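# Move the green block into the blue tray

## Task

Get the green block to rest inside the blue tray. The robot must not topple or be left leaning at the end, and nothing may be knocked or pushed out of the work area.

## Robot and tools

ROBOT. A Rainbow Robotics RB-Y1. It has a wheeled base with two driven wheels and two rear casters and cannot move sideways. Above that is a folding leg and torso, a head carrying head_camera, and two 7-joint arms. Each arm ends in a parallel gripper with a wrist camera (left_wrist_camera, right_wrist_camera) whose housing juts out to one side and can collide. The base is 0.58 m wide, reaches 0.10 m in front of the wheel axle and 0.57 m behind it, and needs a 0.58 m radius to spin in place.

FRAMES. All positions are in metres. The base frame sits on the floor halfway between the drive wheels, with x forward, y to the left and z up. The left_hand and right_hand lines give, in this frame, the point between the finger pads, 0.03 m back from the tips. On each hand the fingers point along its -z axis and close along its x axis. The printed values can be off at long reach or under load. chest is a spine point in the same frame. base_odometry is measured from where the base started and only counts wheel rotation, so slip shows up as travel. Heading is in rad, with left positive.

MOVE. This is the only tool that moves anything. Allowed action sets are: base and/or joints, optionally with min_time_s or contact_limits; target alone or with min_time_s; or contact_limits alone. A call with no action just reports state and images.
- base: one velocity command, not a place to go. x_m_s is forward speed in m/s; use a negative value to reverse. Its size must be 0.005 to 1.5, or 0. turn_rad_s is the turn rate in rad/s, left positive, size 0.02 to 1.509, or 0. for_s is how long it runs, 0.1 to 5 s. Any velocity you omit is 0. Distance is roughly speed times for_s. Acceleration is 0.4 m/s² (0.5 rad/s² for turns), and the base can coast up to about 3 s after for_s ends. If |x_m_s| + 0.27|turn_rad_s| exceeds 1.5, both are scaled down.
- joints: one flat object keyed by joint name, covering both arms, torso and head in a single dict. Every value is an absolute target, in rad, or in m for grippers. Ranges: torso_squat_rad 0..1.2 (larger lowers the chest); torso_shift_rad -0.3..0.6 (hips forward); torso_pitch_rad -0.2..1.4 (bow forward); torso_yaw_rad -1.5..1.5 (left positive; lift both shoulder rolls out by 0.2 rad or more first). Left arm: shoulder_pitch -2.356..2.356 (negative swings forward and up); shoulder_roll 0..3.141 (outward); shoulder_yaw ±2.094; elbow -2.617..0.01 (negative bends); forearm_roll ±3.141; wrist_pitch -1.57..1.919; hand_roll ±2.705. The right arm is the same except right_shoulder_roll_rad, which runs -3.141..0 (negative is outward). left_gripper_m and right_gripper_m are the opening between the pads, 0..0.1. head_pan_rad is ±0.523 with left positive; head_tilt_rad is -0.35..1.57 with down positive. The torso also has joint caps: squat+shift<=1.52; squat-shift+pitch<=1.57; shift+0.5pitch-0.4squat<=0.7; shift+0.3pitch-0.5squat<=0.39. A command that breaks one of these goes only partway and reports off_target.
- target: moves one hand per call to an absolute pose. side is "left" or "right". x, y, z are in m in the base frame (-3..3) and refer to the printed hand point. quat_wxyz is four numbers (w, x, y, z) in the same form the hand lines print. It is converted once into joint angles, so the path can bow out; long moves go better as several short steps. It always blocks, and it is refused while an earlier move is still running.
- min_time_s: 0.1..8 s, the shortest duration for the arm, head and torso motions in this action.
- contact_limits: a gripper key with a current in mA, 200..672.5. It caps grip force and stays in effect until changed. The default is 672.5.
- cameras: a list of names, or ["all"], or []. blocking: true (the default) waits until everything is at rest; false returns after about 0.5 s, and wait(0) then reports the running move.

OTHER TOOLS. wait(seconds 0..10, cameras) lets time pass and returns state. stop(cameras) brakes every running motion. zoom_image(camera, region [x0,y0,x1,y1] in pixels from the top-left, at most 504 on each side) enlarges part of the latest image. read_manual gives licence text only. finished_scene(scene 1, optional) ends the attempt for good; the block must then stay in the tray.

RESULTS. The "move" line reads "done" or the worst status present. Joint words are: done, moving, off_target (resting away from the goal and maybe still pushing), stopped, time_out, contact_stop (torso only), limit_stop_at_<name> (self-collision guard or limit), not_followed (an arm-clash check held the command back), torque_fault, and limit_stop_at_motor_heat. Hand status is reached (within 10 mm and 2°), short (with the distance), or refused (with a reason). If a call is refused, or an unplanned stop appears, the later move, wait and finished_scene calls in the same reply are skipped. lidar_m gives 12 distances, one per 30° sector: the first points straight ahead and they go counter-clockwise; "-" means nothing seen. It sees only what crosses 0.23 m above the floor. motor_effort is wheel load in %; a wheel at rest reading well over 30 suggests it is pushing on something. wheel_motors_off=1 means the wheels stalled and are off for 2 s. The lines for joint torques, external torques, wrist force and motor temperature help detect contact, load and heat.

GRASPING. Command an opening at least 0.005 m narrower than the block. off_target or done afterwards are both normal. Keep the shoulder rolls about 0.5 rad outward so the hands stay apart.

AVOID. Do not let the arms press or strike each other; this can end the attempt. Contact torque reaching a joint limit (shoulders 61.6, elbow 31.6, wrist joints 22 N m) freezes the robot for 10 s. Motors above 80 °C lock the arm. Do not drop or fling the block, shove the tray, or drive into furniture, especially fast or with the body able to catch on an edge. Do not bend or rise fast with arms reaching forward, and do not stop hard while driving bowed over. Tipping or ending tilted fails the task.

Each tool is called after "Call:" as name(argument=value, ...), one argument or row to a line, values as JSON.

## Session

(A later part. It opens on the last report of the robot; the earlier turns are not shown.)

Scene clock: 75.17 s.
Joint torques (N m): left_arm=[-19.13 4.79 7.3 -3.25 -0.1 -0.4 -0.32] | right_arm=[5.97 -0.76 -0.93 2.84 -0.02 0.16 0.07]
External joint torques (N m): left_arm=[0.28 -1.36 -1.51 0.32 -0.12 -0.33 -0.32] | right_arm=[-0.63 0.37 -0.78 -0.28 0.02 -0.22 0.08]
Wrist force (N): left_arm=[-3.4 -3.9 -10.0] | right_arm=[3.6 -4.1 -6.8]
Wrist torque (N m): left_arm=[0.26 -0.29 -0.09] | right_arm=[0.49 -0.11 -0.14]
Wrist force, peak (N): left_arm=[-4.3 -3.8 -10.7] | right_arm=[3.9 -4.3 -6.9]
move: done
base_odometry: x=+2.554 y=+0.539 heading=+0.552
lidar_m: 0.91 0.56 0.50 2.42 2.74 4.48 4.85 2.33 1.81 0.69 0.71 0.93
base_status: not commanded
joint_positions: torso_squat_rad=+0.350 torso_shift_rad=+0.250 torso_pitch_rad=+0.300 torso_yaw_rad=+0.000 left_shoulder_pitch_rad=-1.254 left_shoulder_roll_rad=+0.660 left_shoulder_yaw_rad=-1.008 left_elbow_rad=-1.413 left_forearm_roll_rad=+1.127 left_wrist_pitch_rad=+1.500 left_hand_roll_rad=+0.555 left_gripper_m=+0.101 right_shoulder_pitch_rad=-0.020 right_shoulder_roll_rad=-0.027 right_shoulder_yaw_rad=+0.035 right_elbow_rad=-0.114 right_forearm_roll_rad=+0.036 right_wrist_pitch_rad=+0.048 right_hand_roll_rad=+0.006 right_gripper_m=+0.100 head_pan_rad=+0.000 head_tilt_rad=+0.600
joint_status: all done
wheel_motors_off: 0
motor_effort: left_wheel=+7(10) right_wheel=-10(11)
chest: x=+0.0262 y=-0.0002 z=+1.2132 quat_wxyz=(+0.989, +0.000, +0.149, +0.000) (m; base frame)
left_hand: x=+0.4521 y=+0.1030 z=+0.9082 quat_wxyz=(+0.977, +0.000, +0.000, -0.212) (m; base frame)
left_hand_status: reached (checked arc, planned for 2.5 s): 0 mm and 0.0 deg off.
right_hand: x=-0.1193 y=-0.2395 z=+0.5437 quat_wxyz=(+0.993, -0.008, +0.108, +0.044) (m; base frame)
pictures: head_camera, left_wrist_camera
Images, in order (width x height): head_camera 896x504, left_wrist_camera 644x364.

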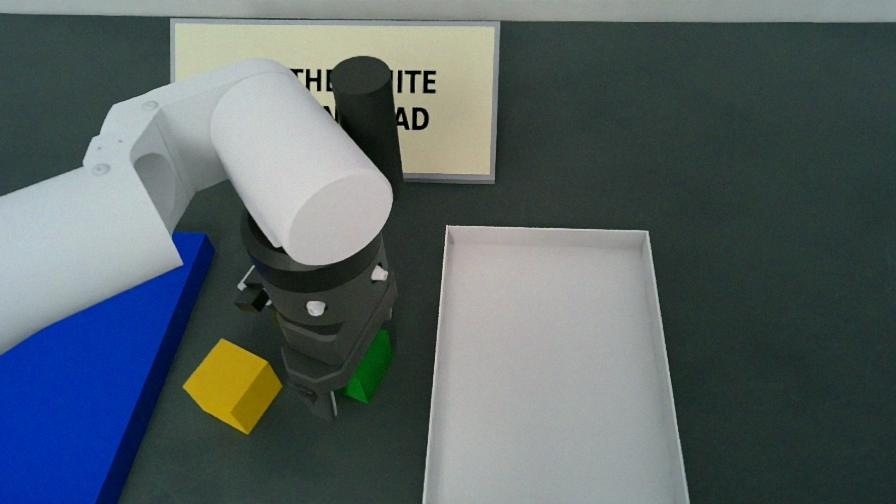

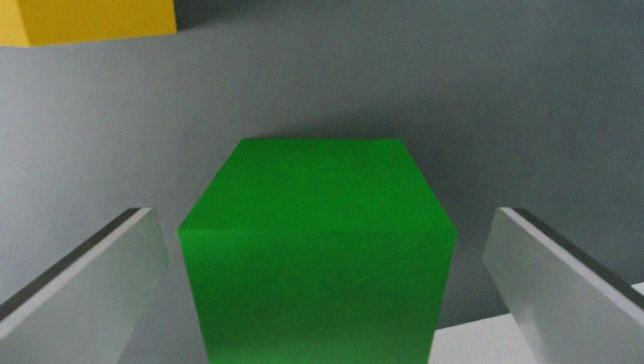

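Call:
move(
  target={"side": "left", "x": 0.452, "y": 0.103, "z": 0.9, "quat_wxyz": [0.9772, 0, 0, -0.2123]},
  min_time_s=1,
)

Call:
move(
  joints={"left_gripper_m": 0.038},
  contact_limits={"left_gripper_m": 500},
  cameras=["head_camera", "left_wrist_camera"],
)

Scene clock: 78.87 s.
Joint torques (N m): left_arm=[-18.44 4.65 7.82 -3.14 0.15 -0.16 -0.14] | right_arm=[6.15 -0.61 -0.93 2.84 -0.06 0.24 0.1]
External joint torques (N m): left_arm=[0.94 -1.43 -0.89 0.47 0.13 -0.08 -0.14] | right_arm=[-0.45 0.53 -0.78 -0.29 -0.01 -0.14 0.11]
Wrist force (N): left_arm=[-3.5 -3.9 -10.5] | right_arm=[3.7 -4.1 -6.7]
Wrist torque (N m): left_arm=[0.26 -0.34 -0.09] | right_arm=[0.49 -0.10 -0.15]
Wrist force, peak (N): left_arm=[-3.9 -4.6 -10.5] | right_arm=[3.7 -4.3 -6.9]
move: done
base_odometry: x=+2.554 y=+0.539 heading=+0.552
lidar_m: 0.91 0.56 0.50 2.42 2.73 4.47 4.86 2.30 1.81 0.69 0.71 0.93
base_status: not commanded
joint_positions: torso_squat_rad=+0.350 torso_shift_rad=+0.250 torso_pitch_rad=+0.300 torso_yaw_rad=+0.000 left_shoulder_pitch_rad=-1.245 left_shoulder_roll_rad=+0.651 left_shoulder_yaw_rad=-1.015 left_elbow_rad=-1.395 left_forearm_roll_rad=+1.117 left_wrist_pitch_rad=+1.484 left_hand_roll_rad=+0.547 left_gripper_m=+0.101 right_shoulder_pitch_rad=-0.020 right_shoulder_roll_rad=-0.027 right_shoulder_yaw_rad=+0.035 right_elbow_rad=-0.114 right_forearm_roll_rad=+0.036 right_wrist_pitch_rad=+0.048 right_hand_roll_rad=+0.006 right_gripper_m=+0.100 head_pan_rad=+0.000 head_tilt_rad=+0.600
joint_status: all done
wheel_motors_off: 0
motor_effort: left_wheel=+7(10) right_wheel=-10(11)
chest: x=+0.0262 y=-0.0002 z=+1.2132 quat_wxyz=(+0.989, +0.000, +0.149, +0.000) (m; base frame)
left_hand: x=+0.4519 y=+0.1031 z=+0.9004 quat_wxyz=(+0.977, +0.000, +0.000, -0.212) (m; base frame)
left_hand_status: reached (checked arc, planned for 1.0 s): 0 mm and 0.0 deg off.
right_hand: x=-0.1193 y=-0.2395 z=+0.5437 quat_wxyz=(+0.993, -0.008, +0.108, +0.044) (m; base frame)
pictures: none

Scene clock: 80.10 s.
Joint torques (N m): left_arm=[-18.54 5.59 6.87 -2.73 -0.14 -0.26 -0.43] | right_arm=[5.89 -0.64 -0.64 2.82 -0.05 0.15 0.07]
External joint torques (N m): left_arm=[0.84 -0.49 -1.85 0.88 -0.16 -0.18 -0.43] | right_arm=[-0.71 0.5 -0.49 -0.3 -0.01 -0.22 0.08]
Wrist force (N): left_arm=[-3.3 -4.6 -9.3] | right_arm=[3.7 -4.0 -6.8]
Wrist torque (N m): left_arm=[0.32 -0.42 -0.14] | right_arm=[0.49 -0.10 -0.15]
Wrist force, peak (N): left_arm=[-3.5 -4.2 -10.7] | right_arm=[3.7 -4.2 -6.9]
move: off_target
base_odometry: x=+2.554 y=+0.539 heading=+0.552
lidar_m: 0.91 0.57 0.51 2.43 2.74 4.48 4.85 2.33 1.80 0.67 0.71 0.92
base_status: not commanded
joint_positions: torso_squat_rad=+0.350 torso_shift_rad=+0.250 torso_pitch_rad=+0.300 torso_yaw_rad=+0.000 left_shoulder_pitch_rad=-1.245 left_shoulder_roll_rad=+0.651 left_shoulder_yaw_rad=-1.015 left_elbow_rad=-1.395 left_forearm_roll_rad=+1.117 left_wrist_pitch_rad=+1.484 left_hand_roll_rad=+0.547 left_gripper_m=+0.051 right_shoulder_pitch_rad=-0.020 right_shoulder_roll_rad=-0.027 right_shoulder_yaw_rad=+0.035 right_elbow_rad=-0.114 right_forearm_roll_rad=+0.036 right_wrist_pitch_rad=+0.048 right_hand_roll_rad=+0.006 right_gripper_m=+0.100 head_pan_rad=+0.000 head_tilt_rad=+0.600
joint_status: left_gripper_m off_target (ended at +0.051, target +0.038)
wheel_motors_off: 0
motor_effort: left_wheel=+6(10) right_wheel=-9(11)
contact_limits: left_gripper_m 500 mA
chest: x=+0.0262 y=-0.0002 z=+1.2132 quat_wxyz=(+0.989, +0.000, +0.149, +0.000) (m; base frame)
left_hand: x=+0.4519 y=+0.1031 z=+0.9004 quat_wxyz=(+0.977, +0.000, +0.000, -0.212) (m; base frame)
right_hand: x=-0.1193 y=-0.2395 z=+0.5437 quat_wxyz=(+0.993, -0.008, +0.108, +0.044) (m; base frame)
pictures: head_camera, left_wrist_camera
Images, in order (width x height): head_camera 896x504, left_wrist_camera 644x364.

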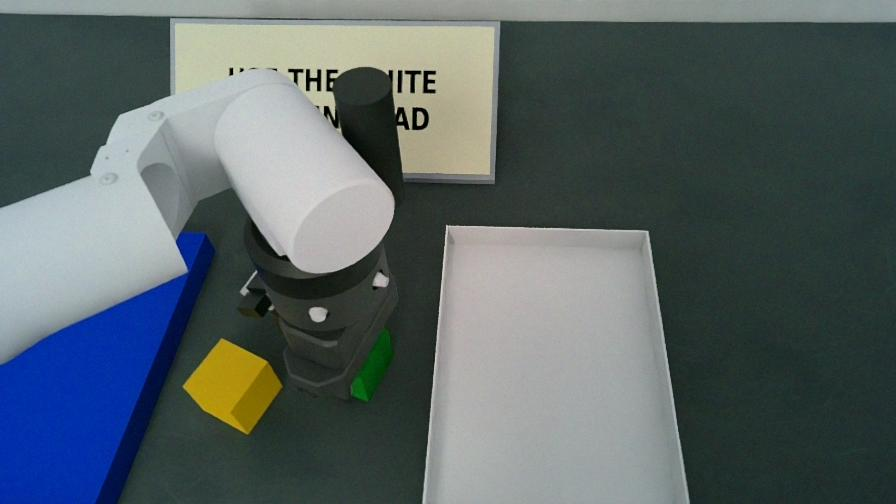

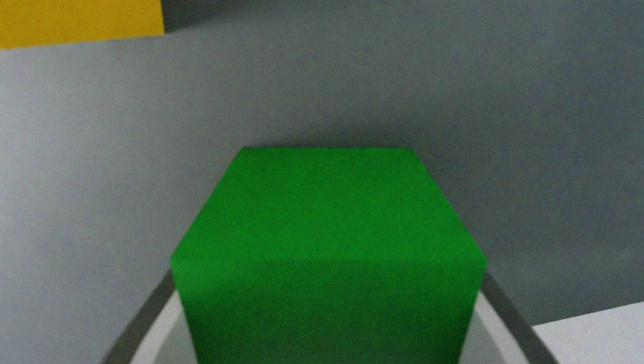

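Call:
move(
  target={"side": "left", "x": 0.452, "y": 0.103, "z": 1.02, "quat_wxyz": [0.9772, 0, 0, -0.2123]},
  min_time_s=2,
  cameras=["head_camera", "left_wrist_camera"],
)

Scene clock: 82.73 s.
Joint torques (N m): left_arm=[-21.35 7.57 10.62 -3.51 0.14 -0.09 -0.04] | right_arm=[6.08 -0.84 -1.15 2.89 -0.14 0.12 0.02]
External joint torques (N m): left_arm=[-1.55 0.75 1.08 -1 0.12 -0.02 -0.04] | right_arm=[-0.52 0.3 -1 -0.24 -0.09 -0.25 0.04]
Wrist force (N): left_arm=[-3.8 -4.4 -10.7] | right_arm=[3.7 -4.1 -6.8]
Wrist torque (N m): left_arm=[0.30 -0.37 -0.21] | right_arm=[0.49 -0.09 -0.13]
Wrist force, peak (N): left_arm=[-3.6 -4.8 -11.3] | right_arm=[3.8 -4.2 -6.9]
move: done
base_odometry: x=+2.554 y=+0.539 heading=+0.552
lidar_m: 0.91 0.55 0.50 2.42 2.75 4.48 4.85 2.33 1.81 0.68 0.72 0.93
base_status: not commanded
joint_positions: torso_squat_rad=+0.350 torso_shift_rad=+0.250 torso_pitch_rad=+0.300 torso_yaw_rad=+0.000 left_shoulder_pitch_rad=-1.406 left_shoulder_roll_rad=+0.760 left_shoulder_yaw_rad=-0.894 left_elbow_rad=-1.567 left_forearm_roll_rad=+1.292 left_wrist_pitch_rad=+1.726 left_hand_roll_rad=+0.636 left_gripper_m=+0.051 right_shoulder_pitch_rad=-0.020 right_shoulder_roll_rad=-0.027 right_shoulder_yaw_rad=+0.035 right_elbow_rad=-0.114 right_forearm_roll_rad=+0.036 right_wrist_pitch_rad=+0.048 right_hand_roll_rad=+0.006 right_gripper_m=+0.100 head_pan_rad=+0.000 head_tilt_rad=+0.600
joint_status: all done
wheel_motors_off: 0
motor_effort: left_wheel=+9(10) right_wheel=-9(11)
contact_limits: left_gripper_m 500 mA
chest: x=+0.0262 y=-0.0002 z=+1.2132 quat_wxyz=(+0.989, +0.000, +0.149, +0.000) (m; base frame)
left_hand: x=+0.4520 y=+0.1030 z=+1.0196 quat_wxyz=(+0.977, +0.000, +0.000, -0.212) (m; base frame)
left_hand_status: reached (checked arc, planned for 2.0 s): 0 mm and 0.0 deg off.
right_hand: x=-0.1193 y=-0.2395 z=+0.5437 quat_wxyz=(+0.993, -0.008, +0.108, +0.044) (m; base frame)
pictures: head_camera, left_wrist_camera
Images, in order (width x height): head_camera 896x504, left_wrist_camera 644x364.

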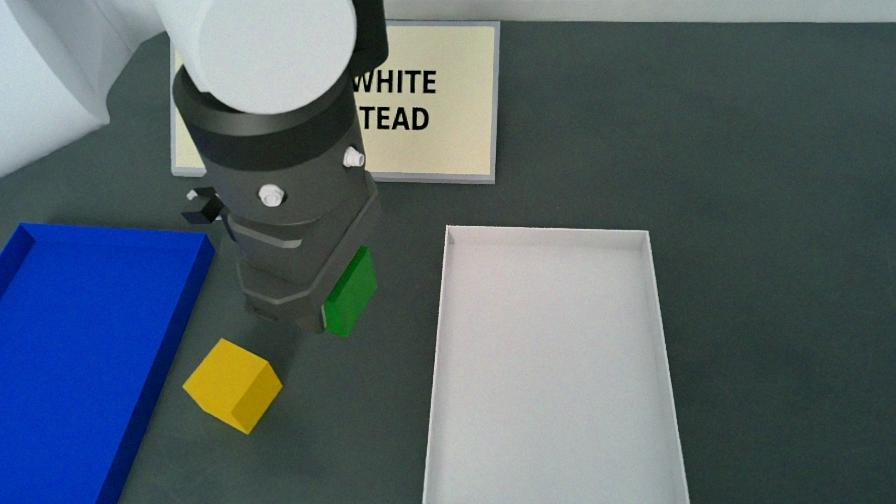

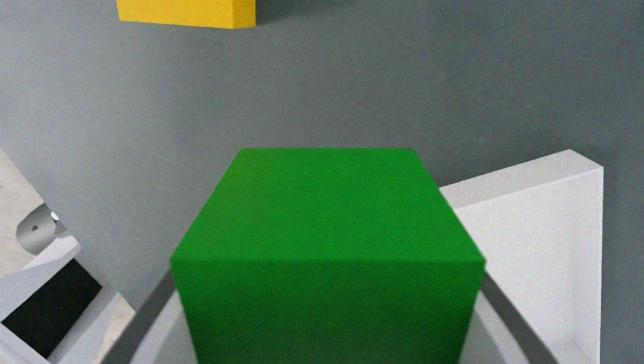

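Call:
move(
  target={"side": "left", "x": 0.45, "y": 0.24, "z": 1.03, "quat_wxyz": [0.9925, 0, 0, -0.1219]},
  min_time_s=2,
)

Call:
move(
  target={"side": "left", "x": 0.45, "y": 0.36, "z": 1.03, "quat_wxyz": [0.9994, 0, 0, -0.035]},
  min_time_s=2,
  cameras=["head_camera", "left_wrist_camera"],
)

Scene clock: 86.00 s.
Joint torques (N m): left_arm=[-16.85 10.59 10.62 -2.62 0.31 -0.32 -0.23] | right_arm=[6.1 -0.46 -0.89 2.67 -0.09 0.19 0.09]
External joint torques (N m): left_arm=[0.54 0.49 0.71 -0.95 0.29 -0.25 -0.23] | right_arm=[-0.5 0.68 -0.74 -0.46 -0.05 -0.19 0.1]
Wrist force (N): left_arm=[-3.5 -4.2 -11.0] | right_arm=[3.4 -4.2 -6.6]
Wrist torque (N m): left_arm=[0.29 -0.35 -0.11] | right_arm=[0.50 -0.14 -0.15]
Wrist force, peak (N): left_arm=[-3.7 -4.6 -11.6] | right_arm=[3.9 -4.3 -6.8]
move: done
base_odometry: x=+2.554 y=+0.539 heading=+0.552
lidar_m: 0.91 0.56 0.50 2.43 2.74 4.47 4.85 2.31 1.81 0.68 0.71 0.93
base_status: not commanded
joint_positions: torso_squat_rad=+0.350 torso_shift_rad=+0.250 torso_pitch_rad=+0.300 torso_yaw_rad=+0.000 left_shoulder_pitch_rad=-1.223 left_shoulder_roll_rad=+1.119 left_shoulder_yaw_rad=-0.773 left_elbow_rad=-1.680 left_forearm_roll_rad=+1.386 left_wrist_pitch_rad=+1.677 left_hand_roll_rad=+0.567 left_gripper_m=+0.051 right_shoulder_pitch_rad=-0.020 right_shoulder_roll_rad=-0.027 right_shoulder_yaw_rad=+0.035 right_elbow_rad=-0.114 right_forearm_roll_rad=+0.036 right_wrist_pitch_rad=+0.048 right_hand_roll_rad=+0.006 right_gripper_m=+0.100 head_pan_rad=+0.000 head_tilt_rad=+0.600
joint_status: all done
wheel_motors_off: 0
motor_effort: left_wheel=+8(11) right_wheel=-10(12)
contact_limits: left_gripper_m 500 mA
chest: x=+0.0262 y=-0.0002 z=+1.2132 quat_wxyz=(+0.989, +0.000, +0.149, +0.000) (m; base frame)
left_hand: x=+0.4500 y=+0.2400 z=+1.0301 quat_wxyz=(+0.993, +0.001, +0.000, -0.122) (m; base frame)
left_hand_status: reached (checked arc, planned for 2.0 s): 0 mm and 0.1 deg off.
right_hand: x=-0.1193 y=-0.2395 z=+0.5437 quat_wxyz=(+0.993, -0.008, +0.108, +0.044) (m; base frame)
pictures: none

Scene clock: 88.33 s.
Joint torques (N m): left_arm=[-14.78 15.14 10.77 -0.36 0.31 -0.48 -0.12] | right_arm=[6.16 -0.8 -0.87 2.8 -0.03 0.12 0.07]
External joint torques (N m): left_arm=[0.69 1.43 0.78 0.55 0.29 -0.4 -0.12] | right_arm=[-0.44 0.34 -0.72 -0.33 0.01 -0.26 0.09]
Wrist force (N): left_arm=[-3.7 -4.4 -10.7] | right_arm=[3.8 -4.0 -6.8]
Wrist torque (N m): left_arm=[0.31 -0.36 -0.08] | right_arm=[0.48 -0.09 -0.14]
Wrist force, peak (N): left_arm=[-4.0 -4.1 -11.6] | right_arm=[3.8 -4.2 -6.9]
move: done
base_odometry: x=+2.554 y=+0.539 heading=+0.552
lidar_m: 0.91 0.57 0.51 2.42 2.74 4.48 4.86 2.32 1.82 0.68 0.71 0.93
base_status: not commanded
joint_positions: torso_squat_rad=+0.350 torso_shift_rad=+0.250 torso_pitch_rad=+0.300 torso_yaw_rad=+0.000 left_shoulder_pitch_rad=-1.071 left_shoulder_roll_rad=+1.340 left_shoulder_yaw_rad=-0.694 left_elbow_rad=-1.544 left_forearm_roll_rad=+1.465 left_wrist_pitch_rad=+1.580 left_hand_roll_rad=+0.395 left_gripper_m=+0.051 right_shoulder_pitch_rad=-0.020 right_shoulder_roll_rad=-0.027 right_shoulder_yaw_rad=+0.035 right_elbow_rad=-0.114 right_forearm_roll_rad=+0.036 right_wrist_pitch_rad=+0.048 right_hand_roll_rad=+0.006 right_gripper_m=+0.100 head_pan_rad=+0.000 head_tilt_rad=+0.600
joint_status: all done
wheel_motors_off: 0
motor_effort: left_wheel=+7(10) right_wheel=-10(11)
contact_limits: left_gripper_m 500 mA
chest: x=+0.0262 y=-0.0002 z=+1.2132 quat_wxyz=(+0.989, +0.000, +0.149, +0.000) (m; base frame)
left_hand: x=+0.4499 y=+0.3598 z=+1.0299 quat_wxyz=(+0.999, +0.000, +0.000, -0.035) (m; base frame)
left_hand_status: reached (checked arc, planned for 2.0 s): 0 mm and 0.1 deg off.
right_hand: x=-0.1193 y=-0.2395 z=+0.5437 quat_wxyz=(+0.993, -0.008, +0.108, +0.044) (m; base frame)
pictures: head_camera, left_wrist_camera
Images, in order (width x height): head_camera 896x504, left_wrist_camera 644x364.

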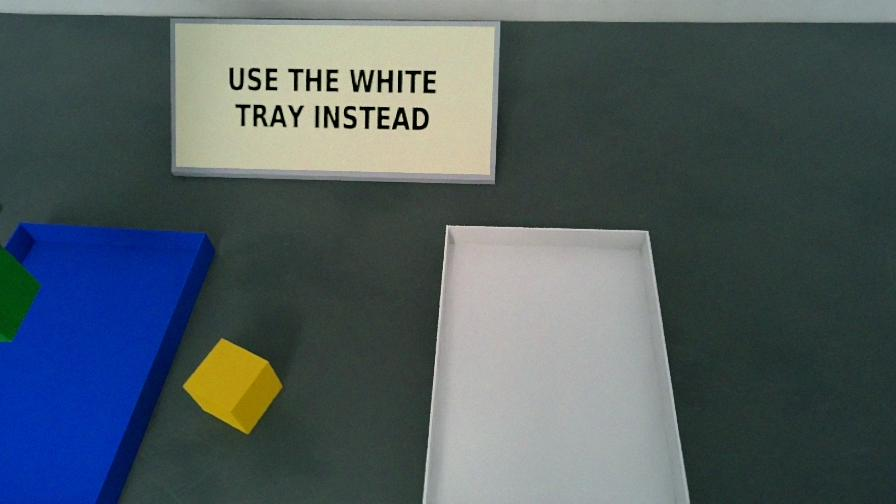

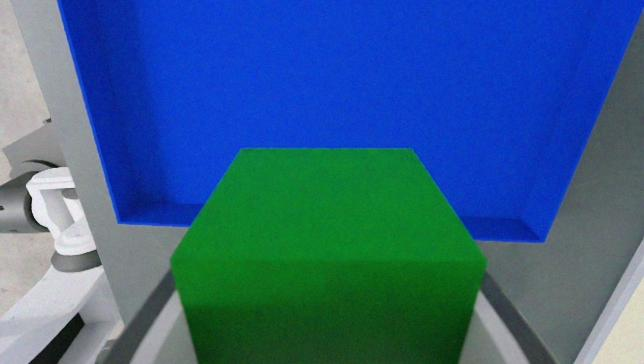

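Call:
move(
  target={"side": "left", "x": 0.45, "y": 0.366, "z": 0.93, "quat_wxyz": [0.9994, 0, 0, -0.035]},
  min_time_s=2.5,
)

Call:
move(
  target={"side": "left", "x": 0.45, "y": 0.366, "z": 0.911, "quat_wxyz": [0.9994, 0, 0, -0.035]},
  min_time_s=1.5,
  cameras=["head_camera", "left_wrist_camera"],
)

Scene clock: 92.73 s.
Joint torques (N m): left_arm=[-15.02 13.5 8.03 -1.43 -0.12 -0.44 -0.14] | right_arm=[6.01 -0.73 -0.9 2.88 -0.08 0.26 0.07]
External joint torques (N m): left_arm=[0.51 -0.7 -1.36 0.24 -0.13 -0.35 -0.13] | right_arm=[-0.59 0.41 -0.74 -0.24 -0.04 -0.12 0.08]
Wrist force (N): left_arm=[-3.6 -3.8 -11.0] | right_arm=[3.8 -4.2 -6.6]
Wrist torque (N m): left_arm=[0.21 -0.35 -0.11] | right_arm=[0.51 -0.10 -0.14]
Wrist force, peak (N): left_arm=[-4.1 -3.6 -11.7] | right_arm=[3.7 -4.2 -7.0]
move: done
base_odometry: x=+2.554 y=+0.539 heading=+0.552
lidar_m: 0.91 0.56 0.52 2.42 2.74 4.47 4.86 2.32 1.82 0.68 0.71 0.92
base_status: not commanded
joint_positions: torso_squat_rad=+0.350 torso_shift_rad=+0.250 torso_pitch_rad=+0.300 torso_yaw_rad=+0.000 left_shoulder_pitch_rad=-0.951 left_shoulder_roll_rad=+1.210 left_shoulder_yaw_rad=-0.774 left_elbow_rad=-1.415 left_forearm_roll_rad=+1.342 left_wrist_pitch_rad=+1.379 left_hand_roll_rad=+0.333 left_gripper_m=+0.051 right_shoulder_pitch_rad=-0.020 right_shoulder_roll_rad=-0.027 right_shoulder_yaw_rad=+0.035 right_elbow_rad=-0.114 right_forearm_roll_rad=+0.036 right_wrist_pitch_rad=+0.048 right_hand_roll_rad=+0.006 right_gripper_m=+0.100 head_pan_rad=+0.000 head_tilt_rad=+0.600
joint_status: all done
wheel_motors_off: 0
motor_effort: left_wheel=+6(10) right_wheel=-10(11)
contact_limits: left_gripper_m 500 mA
chest: x=+0.0262 y=-0.0002 z=+1.2132 quat_wxyz=(+0.989, +0.000, +0.149, +0.000) (m; base frame)
left_hand: x=+0.4499 y=+0.3659 z=+0.9302 quat_wxyz=(+0.999, +0.000, +0.000, -0.035) (m; base frame)
left_hand_status: reached (checked arc, planned for 2.5 s): 0 mm and 0.1 deg off.
right_hand: x=-0.1193 y=-0.2395 z=+0.5437 quat_wxyz=(+0.993, -0.008, +0.108, +0.044) (m; base frame)
pictures: none

Scene clock: 94.57 s.
Joint torques (N m): left_arm=[-15.14 13.12 8.19 -1.23 0.01 -0.52 -0.43] | right_arm=[6.03 -0.85 -0.9 2.76 -0.04 0.2 0.15]
External joint torques (N m): left_arm=[0.45 -1.05 -0.97 0.56 -0.01 -0.43 -0.42] | right_arm=[-0.57 0.29 -0.75 -0.37 0 -0.17 0.16]
Wrist force (N): left_arm=[-4.3 -4.0 -11.4] | right_arm=[3.6 -4.2 -6.7]
Wrist torque (N m): left_arm=[0.23 -0.45 -0.11] | right_arm=[0.51 -0.10 -0.15]
Wrist force, peak (N): left_arm=[-4.2 -3.9 -11.6] | right_arm=[3.7 -4.3 -6.9]
move: done
base_odometry: x=+2.554 y=+0.539 heading=+0.552
lidar_m: 0.91 0.56 0.51 2.42 2.74 4.46 4.87 2.33 1.82 0.69 0.70 0.93
base_status: not commanded
joint_positions: torso_squat_rad=+0.350 torso_shift_rad=+0.250 torso_pitch_rad=+0.300 torso_yaw_rad=+0.000 left_shoulder_pitch_rad=-0.938 left_shoulder_roll_rad=+1.175 left_shoulder_yaw_rad=-0.790 left_elbow_rad=-1.373 left_forearm_roll_rad=+1.320 left_wrist_pitch_rad=+1.344 left_hand_roll_rad=+0.317 left_gripper_m=+0.051 right_shoulder_pitch_rad=-0.020 right_shoulder_roll_rad=-0.027 right_shoulder_yaw_rad=+0.035 right_elbow_rad=-0.114 right_forearm_roll_rad=+0.036 right_wrist_pitch_rad=+0.048 right_hand_roll_rad=+0.006 right_gripper_m=+0.100 head_pan_rad=+0.000 head_tilt_rad=+0.600
joint_status: all done
wheel_motors_off: 0
motor_effort: left_wheel=+7(11) right_wheel=-9(11)
contact_limits: left_gripper_m 500 mA
chest: x=+0.0262 y=-0.0002 z=+1.2132 quat_wxyz=(+0.989, +0.000, +0.149, +0.000) (m; base frame)
left_hand: x=+0.4501 y=+0.3660 z=+0.9112 quat_wxyz=(+0.999, +0.000, +0.000, -0.035) (m; base frame)
left_hand_status: reached (checked arc, planned for 1.5 s): 0 mm and 0.0 deg off.
right_hand: x=-0.1193 y=-0.2395 z=+0.5437 quat_wxyz=(+0.993, -0.008, +0.108, +0.044) (m; base frame)
pictures: head_camera, left_wrist_camera
Images, in order (width x height): head_camera 896x504, left_wrist_camera 644x364.

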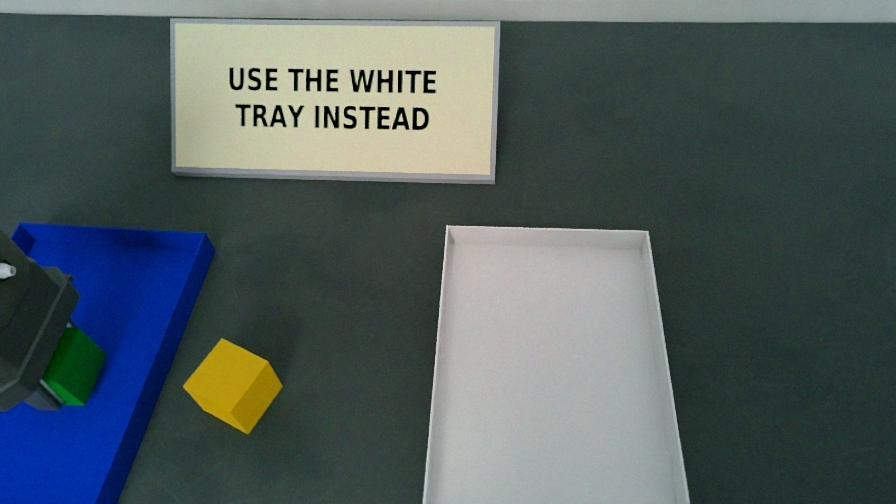

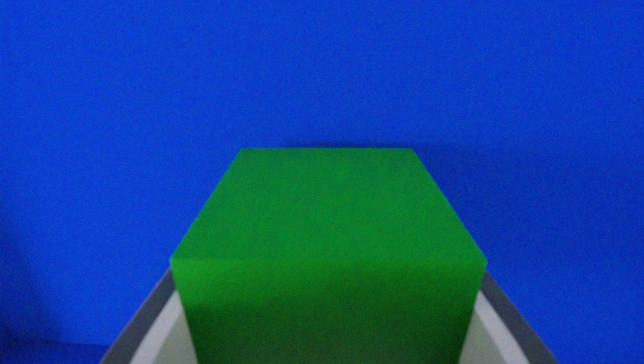

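Call:
move(
  target={"side": "left", "x": 0.45, "y": 0.366, "z": 0.907, "quat_wxyz": [0.9994, 0, 0, -0.035]},
  min_time_s=0.8,
)

Call:
move(
  target={"side": "left", "x": 0.45, "y": 0.366, "z": 0.904, "quat_wxyz": [0.9994, 0, 0, -0.035]},
  min_time_s=0.8,
  cameras=["left_wrist_camera"],
)

Scene clock: 96.97 s.
Joint torques (N m): left_arm=[-15.49 14.38 7.42 -1.17 0.12 -0.88 -0.31] | right_arm=[6.17 -0.81 -0.9 2.75 -0.03 0.29 0.06]
External joint torques (N m): left_arm=[0.12 0.22 -1.69 0.64 0.1 -0.79 -0.31] | right_arm=[-0.43 0.33 -0.75 -0.37 0.01 -0.09 0.07]
Wrist force (N): left_arm=[-3.6 -4.4 -11.4] | right_arm=[3.5 -3.9 -6.6]
Wrist torque (N m): left_arm=[0.30 -0.37 -0.10] | right_arm=[0.49 -0.12 -0.16]
Wrist force, peak (N): left_arm=[-4.1 -4.5 -11.5] | right_arm=[3.9 -4.3 -6.9]
move: done
base_odometry: x=+2.554 y=+0.539 heading=+0.552
lidar_m: 0.91 0.56 0.51 2.42 2.74 4.47 4.86 2.33 1.82 0.69 0.72 0.93
base_status: not commanded
joint_positions: torso_squat_rad=+0.350 torso_shift_rad=+0.250 torso_pitch_rad=+0.300 torso_yaw_rad=+0.000 left_shoulder_pitch_rad=-0.935 left_shoulder_roll_rad=+1.167 left_shoulder_yaw_rad=-0.793 left_elbow_rad=-1.364 left_forearm_roll_rad=+1.315 left_wrist_pitch_rad=+1.337 left_hand_roll_rad=+0.313 left_gripper_m=+0.051 right_shoulder_pitch_rad=-0.020 right_shoulder_roll_rad=-0.027 right_shoulder_yaw_rad=+0.035 right_elbow_rad=-0.114 right_forearm_roll_rad=+0.036 right_wrist_pitch_rad=+0.048 right_hand_roll_rad=+0.006 right_gripper_m=+0.100 head_pan_rad=+0.000 head_tilt_rad=+0.600
joint_status: all done
wheel_motors_off: 0
motor_effort: left_wheel=+10(10) right_wheel=-9(12)
contact_limits: left_gripper_m 500 mA
chest: x=+0.0262 y=-0.0002 z=+1.2132 quat_wxyz=(+0.989, +0.000, +0.149, +0.000) (m; base frame)
left_hand: x=+0.4501 y=+0.3660 z=+0.9072 quat_wxyz=(+0.999, +0.000, +0.000, -0.035) (m; base frame)
left_hand_status: reached (checked arc, planned for 0.8 s): 0 mm and 0.0 deg off.
right_hand: x=-0.1193 y=-0.2395 z=+0.5437 quat_wxyz=(+0.993, -0.008, +0.108, +0.044) (m; base frame)
pictures: none

Scene clock: 98.10 s.
Joint torques (N m): left_arm=[-14.68 13.07 8 -1.17 0.2 -0.5 -0.17] | right_arm=[6.16 -0.51 -0.88 2.81 -0.11 0.12 0.18]
External joint torques (N m): left_arm=[0.94 -1.08 -1.07 0.66 0.18 -0.41 -0.17] | right_arm=[-0.44 0.63 -0.72 -0.31 -0.07 -0.25 0.19]
Wrist force (N): left_arm=[-4.3 -4.0 -11.3] | right_arm=[3.5 -4.0 -6.6]
Wrist torque (N m): left_arm=[0.25 -0.45 -0.11] | right_arm=[0.48 -0.12 -0.16]
Wrist force, peak (N): left_arm=[-3.8 -4.1 -12.2] | right_arm=[3.8 -4.3 -6.7]
move: done
base_odometry: x=+2.554 y=+0.539 heading=+0.552
lidar_m: 0.90 0.57 0.50 2.42 2.74 4.48 4.87 2.33 1.81 0.68 0.71 0.92
base_status: not commanded
joint_positions: torso_squat_rad=+0.350 torso_shift_rad=+0.250 torso_pitch_rad=+0.300 torso_yaw_rad=+0.000 left_shoulder_pitch_rad=-0.933 left_shoulder_roll_rad=+1.162 left_shoulder_yaw_rad=-0.795 left_elbow_rad=-1.356 left_forearm_roll_rad=+1.312 left_wrist_pitch_rad=+1.331 left_hand_roll_rad=+0.310 left_gripper_m=+0.051 right_shoulder_pitch_rad=-0.020 right_shoulder_roll_rad=-0.027 right_shoulder_yaw_rad=+0.035 right_elbow_rad=-0.114 right_forearm_roll_rad=+0.036 right_wrist_pitch_rad=+0.048 right_hand_roll_rad=+0.006 right_gripper_m=+0.100 head_pan_rad=+0.000 head_tilt_rad=+0.600
joint_status: all done
wheel_motors_off: 0
motor_effort: left_wheel=+8(10) right_wheel=-9(11)
contact_limits: left_gripper_m 500 mA
chest: x=+0.0262 y=-0.0002 z=+1.2132 quat_wxyz=(+0.989, +0.000, +0.149, +0.000) (m; base frame)
left_hand: x=+0.4501 y=+0.3660 z=+0.9042 quat_wxyz=(+0.999, +0.000, +0.000, -0.035) (m; base frame)
left_hand_status: reached (checked arc, planned for 0.8 s): 0 mm and 0.0 deg off.
right_hand: x=-0.1193 y=-0.2395 z=+0.5437 quat_wxyz=(+0.993, -0.008, +0.108, +0.044) (m; base frame)
pictures: left_wrist_camera
Images, in order (width x height): left_wrist_camera 644x364.

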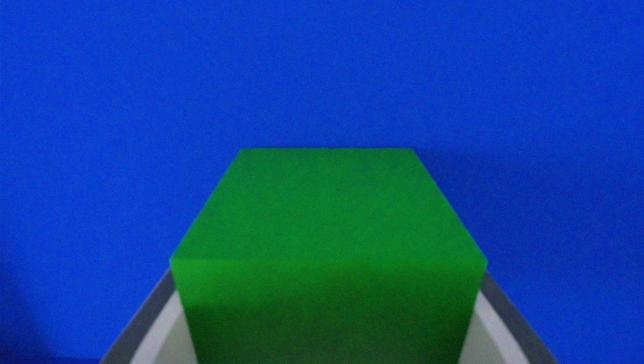

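Call:
move(
  target={"side": "left", "x": 0.45, "y": 0.366, "z": 0.902, "quat_wxyz": [0.9994, 0, 0, -0.035]},
  min_time_s=0.8,
  cameras=["left_wrist_camera"],
)

Scene clock: 103.77 s.
Joint torques (N m): left_arm=[-14.85 13.45 7.82 -1.06 0.02 -0.35 -0.17] | right_arm=[6.19 -0.58 -0.55 2.76 -0.11 0.19 0.03]
External joint torques (N m): left_arm=[0.78 -0.7 -1.22 0.78 0 -0.27 -0.17] | right_arm=[-0.41 0.56 -0.4 -0.37 -0.07 -0.19 0.04]
Wrist force (N): left_arm=[-3.7 -3.9 -10.3] | right_arm=[3.6 -4.2 -6.6]
Wrist torque (N m): left_arm=[0.24 -0.38 -0.11] | right_arm=[0.51 -0.12 -0.14]
Wrist force, peak (N): left_arm=[-4.0 -4.4 -11.6] | right_arm=[3.8 -4.3 -6.8]
move: done
base_odometry: x=+2.554 y=+0.539 heading=+0.552
lidar_m: 0.91 0.57 0.52 2.42 2.74 4.48 4.85 2.31 1.80 0.68 0.71 0.92
base_status: not commanded
joint_positions: torso_squat_rad=+0.350 torso_shift_rad=+0.250 torso_pitch_rad=+0.300 torso_yaw_rad=+0.000 left_shoulder_pitch_rad=-0.932 left_shoulder_roll_rad=+1.158 left_shoulder_yaw_rad=-0.797 left_elbow_rad=-1.351 left_forearm_roll_rad=+1.309 left_wrist_pitch_rad=+1.328 left_hand_roll_rad=+0.308 left_gripper_m=+0.051 right_shoulder_pitch_rad=-0.020 right_shoulder_roll_rad=-0.027 right_shoulder_yaw_rad=+0.035 right_elbow_rad=-0.114 right_forearm_roll_rad=+0.036 right_wrist_pitch_rad=+0.048 right_hand_roll_rad=+0.006 right_gripper_m=+0.100 head_pan_rad=+0.000 head_tilt_rad=+0.600
joint_status: all done
wheel_motors_off: 0
motor_effort: left_wheel=+8(11) right_wheel=-10(11)
contact_limits: left_gripper_m 500 mA
chest: x=+0.0262 y=-0.0002 z=+1.2132 quat_wxyz=(+0.989, +0.000, +0.149, +0.000) (m; base frame)
left_hand: x=+0.4501 y=+0.3660 z=+0.9022 quat_wxyz=(+0.999, +0.000, +0.000, -0.035) (m; base frame)
left_hand_status: reached (checked arc, planned for 0.8 s): 0 mm and 0.0 deg off.
right_hand: x=-0.1193 y=-0.2395 z=+0.5437 quat_wxyz=(+0.993, -0.008, +0.108, +0.044) (m; base frame)
pictures: left_wrist_camera
Images, in order (width x height): left_wrist_camera 644x364.

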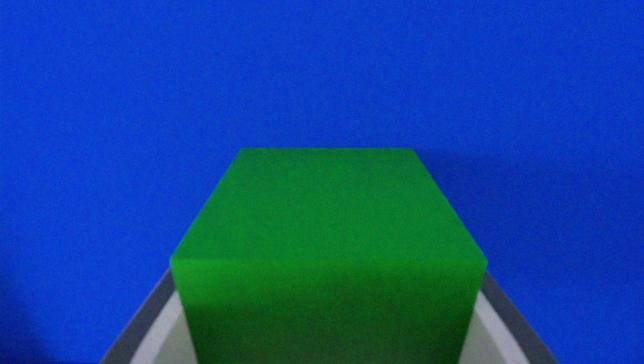

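Call:
move(
  joints={"left_gripper_m": 0.085},
  cameras=["left_wrist_camera"],
)

Scene clock: 105.13 s.
Joint torques (N m): left_arm=[-14.46 13.39 6.97 -1.12 0.02 -0.35 -0.3] | right_arm=[6.16 -0.64 -0.87 2.69 0.02 0.25 0.01]
External joint torques (N m): left_arm=[1.16 -0.76 -2.07 0.73 0.01 -0.26 -0.3] | right_arm=[-0.44 0.5 -0.72 -0.44 0.06 -0.13 0.03]
Wrist force (N): left_arm=[-3.4 -3.9 -10.6] | right_arm=[3.7 -4.3 -6.7]
Wrist torque (N m): left_arm=[0.26 -0.33 -0.08] | right_arm=[0.52 -0.10 -0.15]
Wrist force, peak (N): left_arm=[-4.5 -4.1 -10.9] | right_arm=[3.6 -4.2 -7.0]
move: done
base_odometry: x=+2.554 y=+0.539 heading=+0.552
lidar_m: 0.91 0.56 0.51 2.43 2.74 4.48 4.85 2.32 1.82 0.68 0.71 0.93
base_status: not commanded
joint_positions: torso_squat_rad=+0.350 torso_shift_rad=+0.250 torso_pitch_rad=+0.300 torso_yaw_rad=+0.000 left_shoulder_pitch_rad=-0.932 left_shoulder_roll_rad=+1.158 left_shoulder_yaw_rad=-0.797 left_elbow_rad=-1.351 left_forearm_roll_rad=+1.309 left_wrist_pitch_rad=+1.328 left_hand_roll_rad=+0.308 left_gripper_m=+0.085 right_shoulder_pitch_rad=-0.020 right_shoulder_roll_rad=-0.027 right_shoulder_yaw_rad=+0.035 right_elbow_rad=-0.114 right_forearm_roll_rad=+0.036 right_wrist_pitch_rad=+0.048 right_hand_roll_rad=+0.006 right_gripper_m=+0.100 head_pan_rad=+0.000 head_tilt_rad=+0.600
joint_status: all done
wheel_motors_off: 0
motor_effort: left_wheel=+9(10) right_wheel=-10(11)
contact_limits: left_gripper_m 500 mA
chest: x=+0.0262 y=-0.0002 z=+1.2132 quat_wxyz=(+0.989, +0.000, +0.149, +0.000) (m; base frame)
left_hand: x=+0.4501 y=+0.3660 z=+0.9022 quat_wxyz=(+0.999, +0.000, +0.000, -0.035) (m; base frame)
right_hand: x=-0.1193 y=-0.2395 z=+0.5437 quat_wxyz=(+0.993, -0.008, +0.108, +0.044) (m; base frame)
pictures: left_wrist_camera
Images, in order (width x height): left_wrist_camera 644x364.

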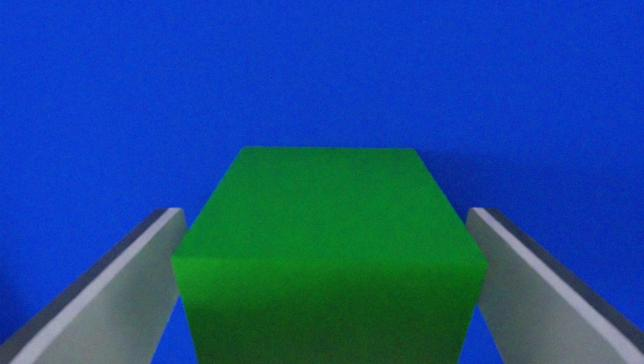

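Block released. I'll raise the hand straight up and check.

Call:
move(
  target={"side": "left", "x": 0.45, "y": 0.366, "z": 1.03, "quat_wxyz": [0.9994, 0, 0, -0.035]},
  min_time_s=2.5,
  cameras=["head_camera", "left_wrist_camera"],
)

Scene clock: 108.50 s.
Joint torques (N m): left_arm=[-16.71 14.85 10.58 -1.57 0.41 -0.02 0.02] | right_arm=[6.25 -0.43 -1.05 2.76 -0.05 0.1 0.1]
External joint torques (N m): left_arm=[-1.29 0.96 0.61 -0.69 0.39 0.06 0.02] | right_arm=[-0.35 0.71 -0.9 -0.36 0 -0.28 0.11]
Wrist force (N): left_arm=[-3.8 -4.4 -10.2] | right_arm=[3.8 -4.1 -6.6]
Wrist torque (N m): left_arm=[0.31 -0.35 -0.18] | right_arm=[0.50 -0.09 -0.15]
Wrist force, peak (N): left_arm=[-3.9 -3.8 -11.2] | right_arm=[3.8 -4.2 -6.9]
move: done
base_odometry: x=+2.554 y=+0.539 heading=+0.552
lidar_m: 0.91 0.56 0.51 2.41 2.74 4.47 4.86 2.32 1.82 0.69 0.71 0.93
base_status: not commanded
joint_positions: torso_squat_rad=+0.350 torso_shift_rad=+0.250 torso_pitch_rad=+0.300 torso_yaw_rad=+0.000 left_shoulder_pitch_rad=-1.066 left_shoulder_roll_rad=+1.347 left_shoulder_yaw_rad=-0.693 left_elbow_rad=-1.528 left_forearm_roll_rad=+1.469 left_wrist_pitch_rad=+1.577 left_hand_roll_rad=+0.373 left_gripper_m=+0.085 right_shoulder_pitch_rad=-0.020 right_shoulder_roll_rad=-0.027 right_shoulder_yaw_rad=+0.035 right_elbow_rad=-0.114 right_forearm_roll_rad=+0.036 right_wrist_pitch_rad=+0.048 right_hand_roll_rad=+0.006 right_gripper_m=+0.100 head_pan_rad=+0.000 head_tilt_rad=+0.600
joint_status: all done
wheel_motors_off: 0
motor_effort: left_wheel=+7(11) right_wheel=-11(11)
contact_limits: left_gripper_m 500 mA
chest: x=+0.0262 y=-0.0002 z=+1.2132 quat_wxyz=(+0.989, +0.000, +0.149, +0.000) (m; base frame)
left_hand: x=+0.4500 y=+0.3661 z=+1.0296 quat_wxyz=(+0.999, +0.000, +0.000, -0.035) (m; base frame)
left_hand_status: reached (checked arc, planned for 2.5 s): 0 mm and 0.1 deg off.
right_hand: x=-0.1193 y=-0.2395 z=+0.5437 quat_wxyz=(+0.993, -0.008, +0.108, +0.044) (m; base frame)
pictures: head_camera, left_wrist_camera
Images, in order (width x height): head_camera 896x504, left_wrist_camera 644x364.

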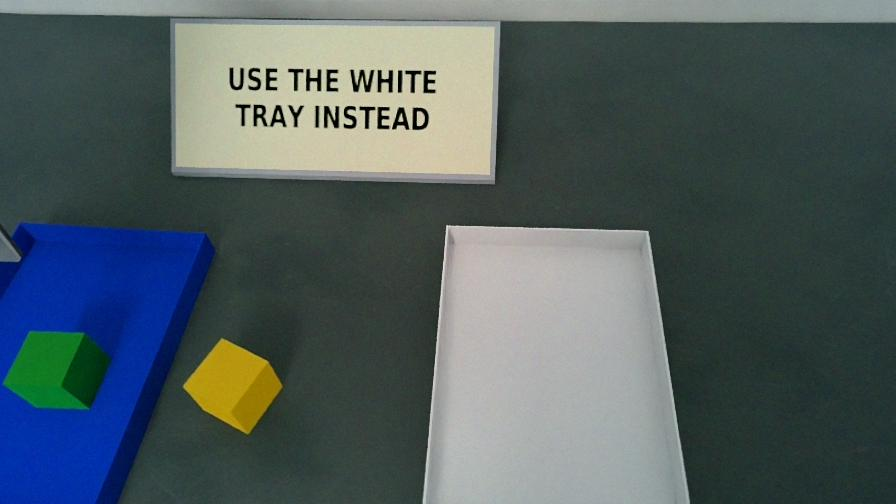

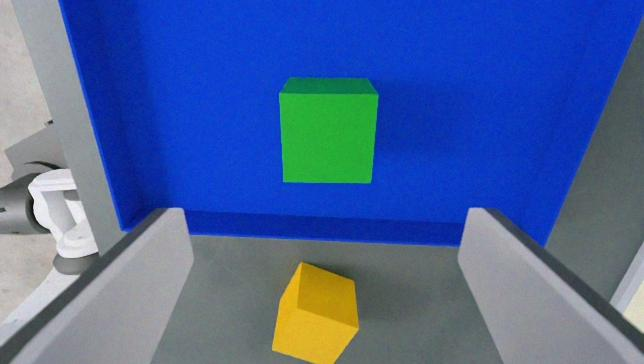

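Call:
move(
  joints={"torso_pitch_rad": 0.0, "torso_shift_rad": 0.1},
  min_time_s=2.5,
  cameras=["head_camera"],
)

Scene clock: 112.63 s.
Joint torques (N m): left_arm=[-17.89 11.71 10.28 -0.93 0.13 -0.45 0.34] | right_arm=[-1.93 -0.85 -0.52 -0.33 0.03 -0.44 0.09]
External joint torques (N m): left_arm=[-0.96 0.43 0.18 -0.79 0.35 0.14 0.35] | right_arm=[-0.04 0.4 -0.49 -0.28 0 -0.22 0.09]
Wrist force (N): left_arm=[-5.3 -4.4 -9.9] | right_arm=[1.9 -3.9 -6.9]
Wrist torque (N m): left_arm=[0.29 -0.45 -0.21] | right_arm=[0.48 -0.19 -0.15]
Wrist force, peak (N): left_arm=[-5.6 -4.8 -10.1] | right_arm=[3.8 -4.1 -6.9]
move: done
base_odometry: x=+2.554 y=+0.539 heading=+0.552
lidar_m: 0.91 0.56 0.51 2.42 2.75 4.46 4.86 2.32 1.81 0.68 0.71 0.93
base_status: not commanded
joint_positions: torso_squat_rad=+0.350 torso_shift_rad=+0.100 torso_pitch_rad=+0.000 torso_yaw_rad=+0.000 left_shoulder_pitch_rad=-1.066 left_shoulder_roll_rad=+1.347 left_shoulder_yaw_rad=-0.693 left_elbow_rad=-1.528 left_forearm_roll_rad=+1.469 left_wrist_pitch_rad=+1.577 left_hand_roll_rad=+0.373 left_gripper_m=+0.085 right_shoulder_pitch_rad=-0.020 right_shoulder_roll_rad=-0.027 right_shoulder_yaw_rad=+0.035 right_elbow_rad=-0.114 right_forearm_roll_rad=+0.036 right_wrist_pitch_rad=+0.048 right_hand_roll_rad=+0.006 right_gripper_m=+0.100 head_pan_rad=+0.000 head_tilt_rad=+0.600
joint_status: all done
wheel_motors_off: 0
motor_effort: left_wheel=+9(10) right_wheel=-10(11)
contact_limits: left_gripper_m 500 mA
chest: x=-0.1623 y=-0.0002 z=+1.2442 quat_wxyz=(+1.000, +0.000, +0.000, +0.000) (m; base frame)
left_hand: x=+0.2970 y=+0.3660 z=+1.1940 quat_wxyz=(+0.988, +0.005, -0.149, -0.035) (m; base frame)
right_hand: x=-0.1036 y=-0.2396 z=+0.5616 quat_wxyz=(+0.998, -0.015, -0.042, +0.042) (m; base frame)
pictures: head_camera
Images, in order (width x height): head_camera 896x504.

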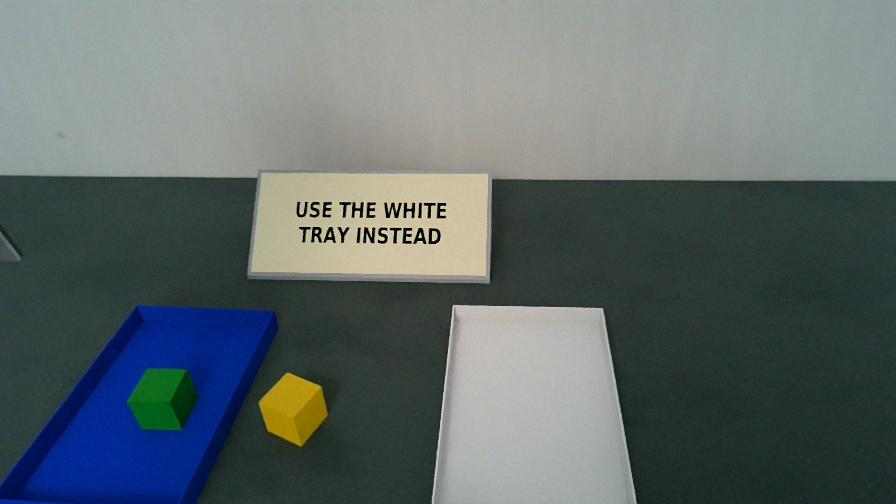

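The green block is in the blue tray, nothing else on the desk moved, and the robot is standing upright with its hands clear.

Call:
finished_scene(
  scene=1,
)

The scene is finished: the task was done.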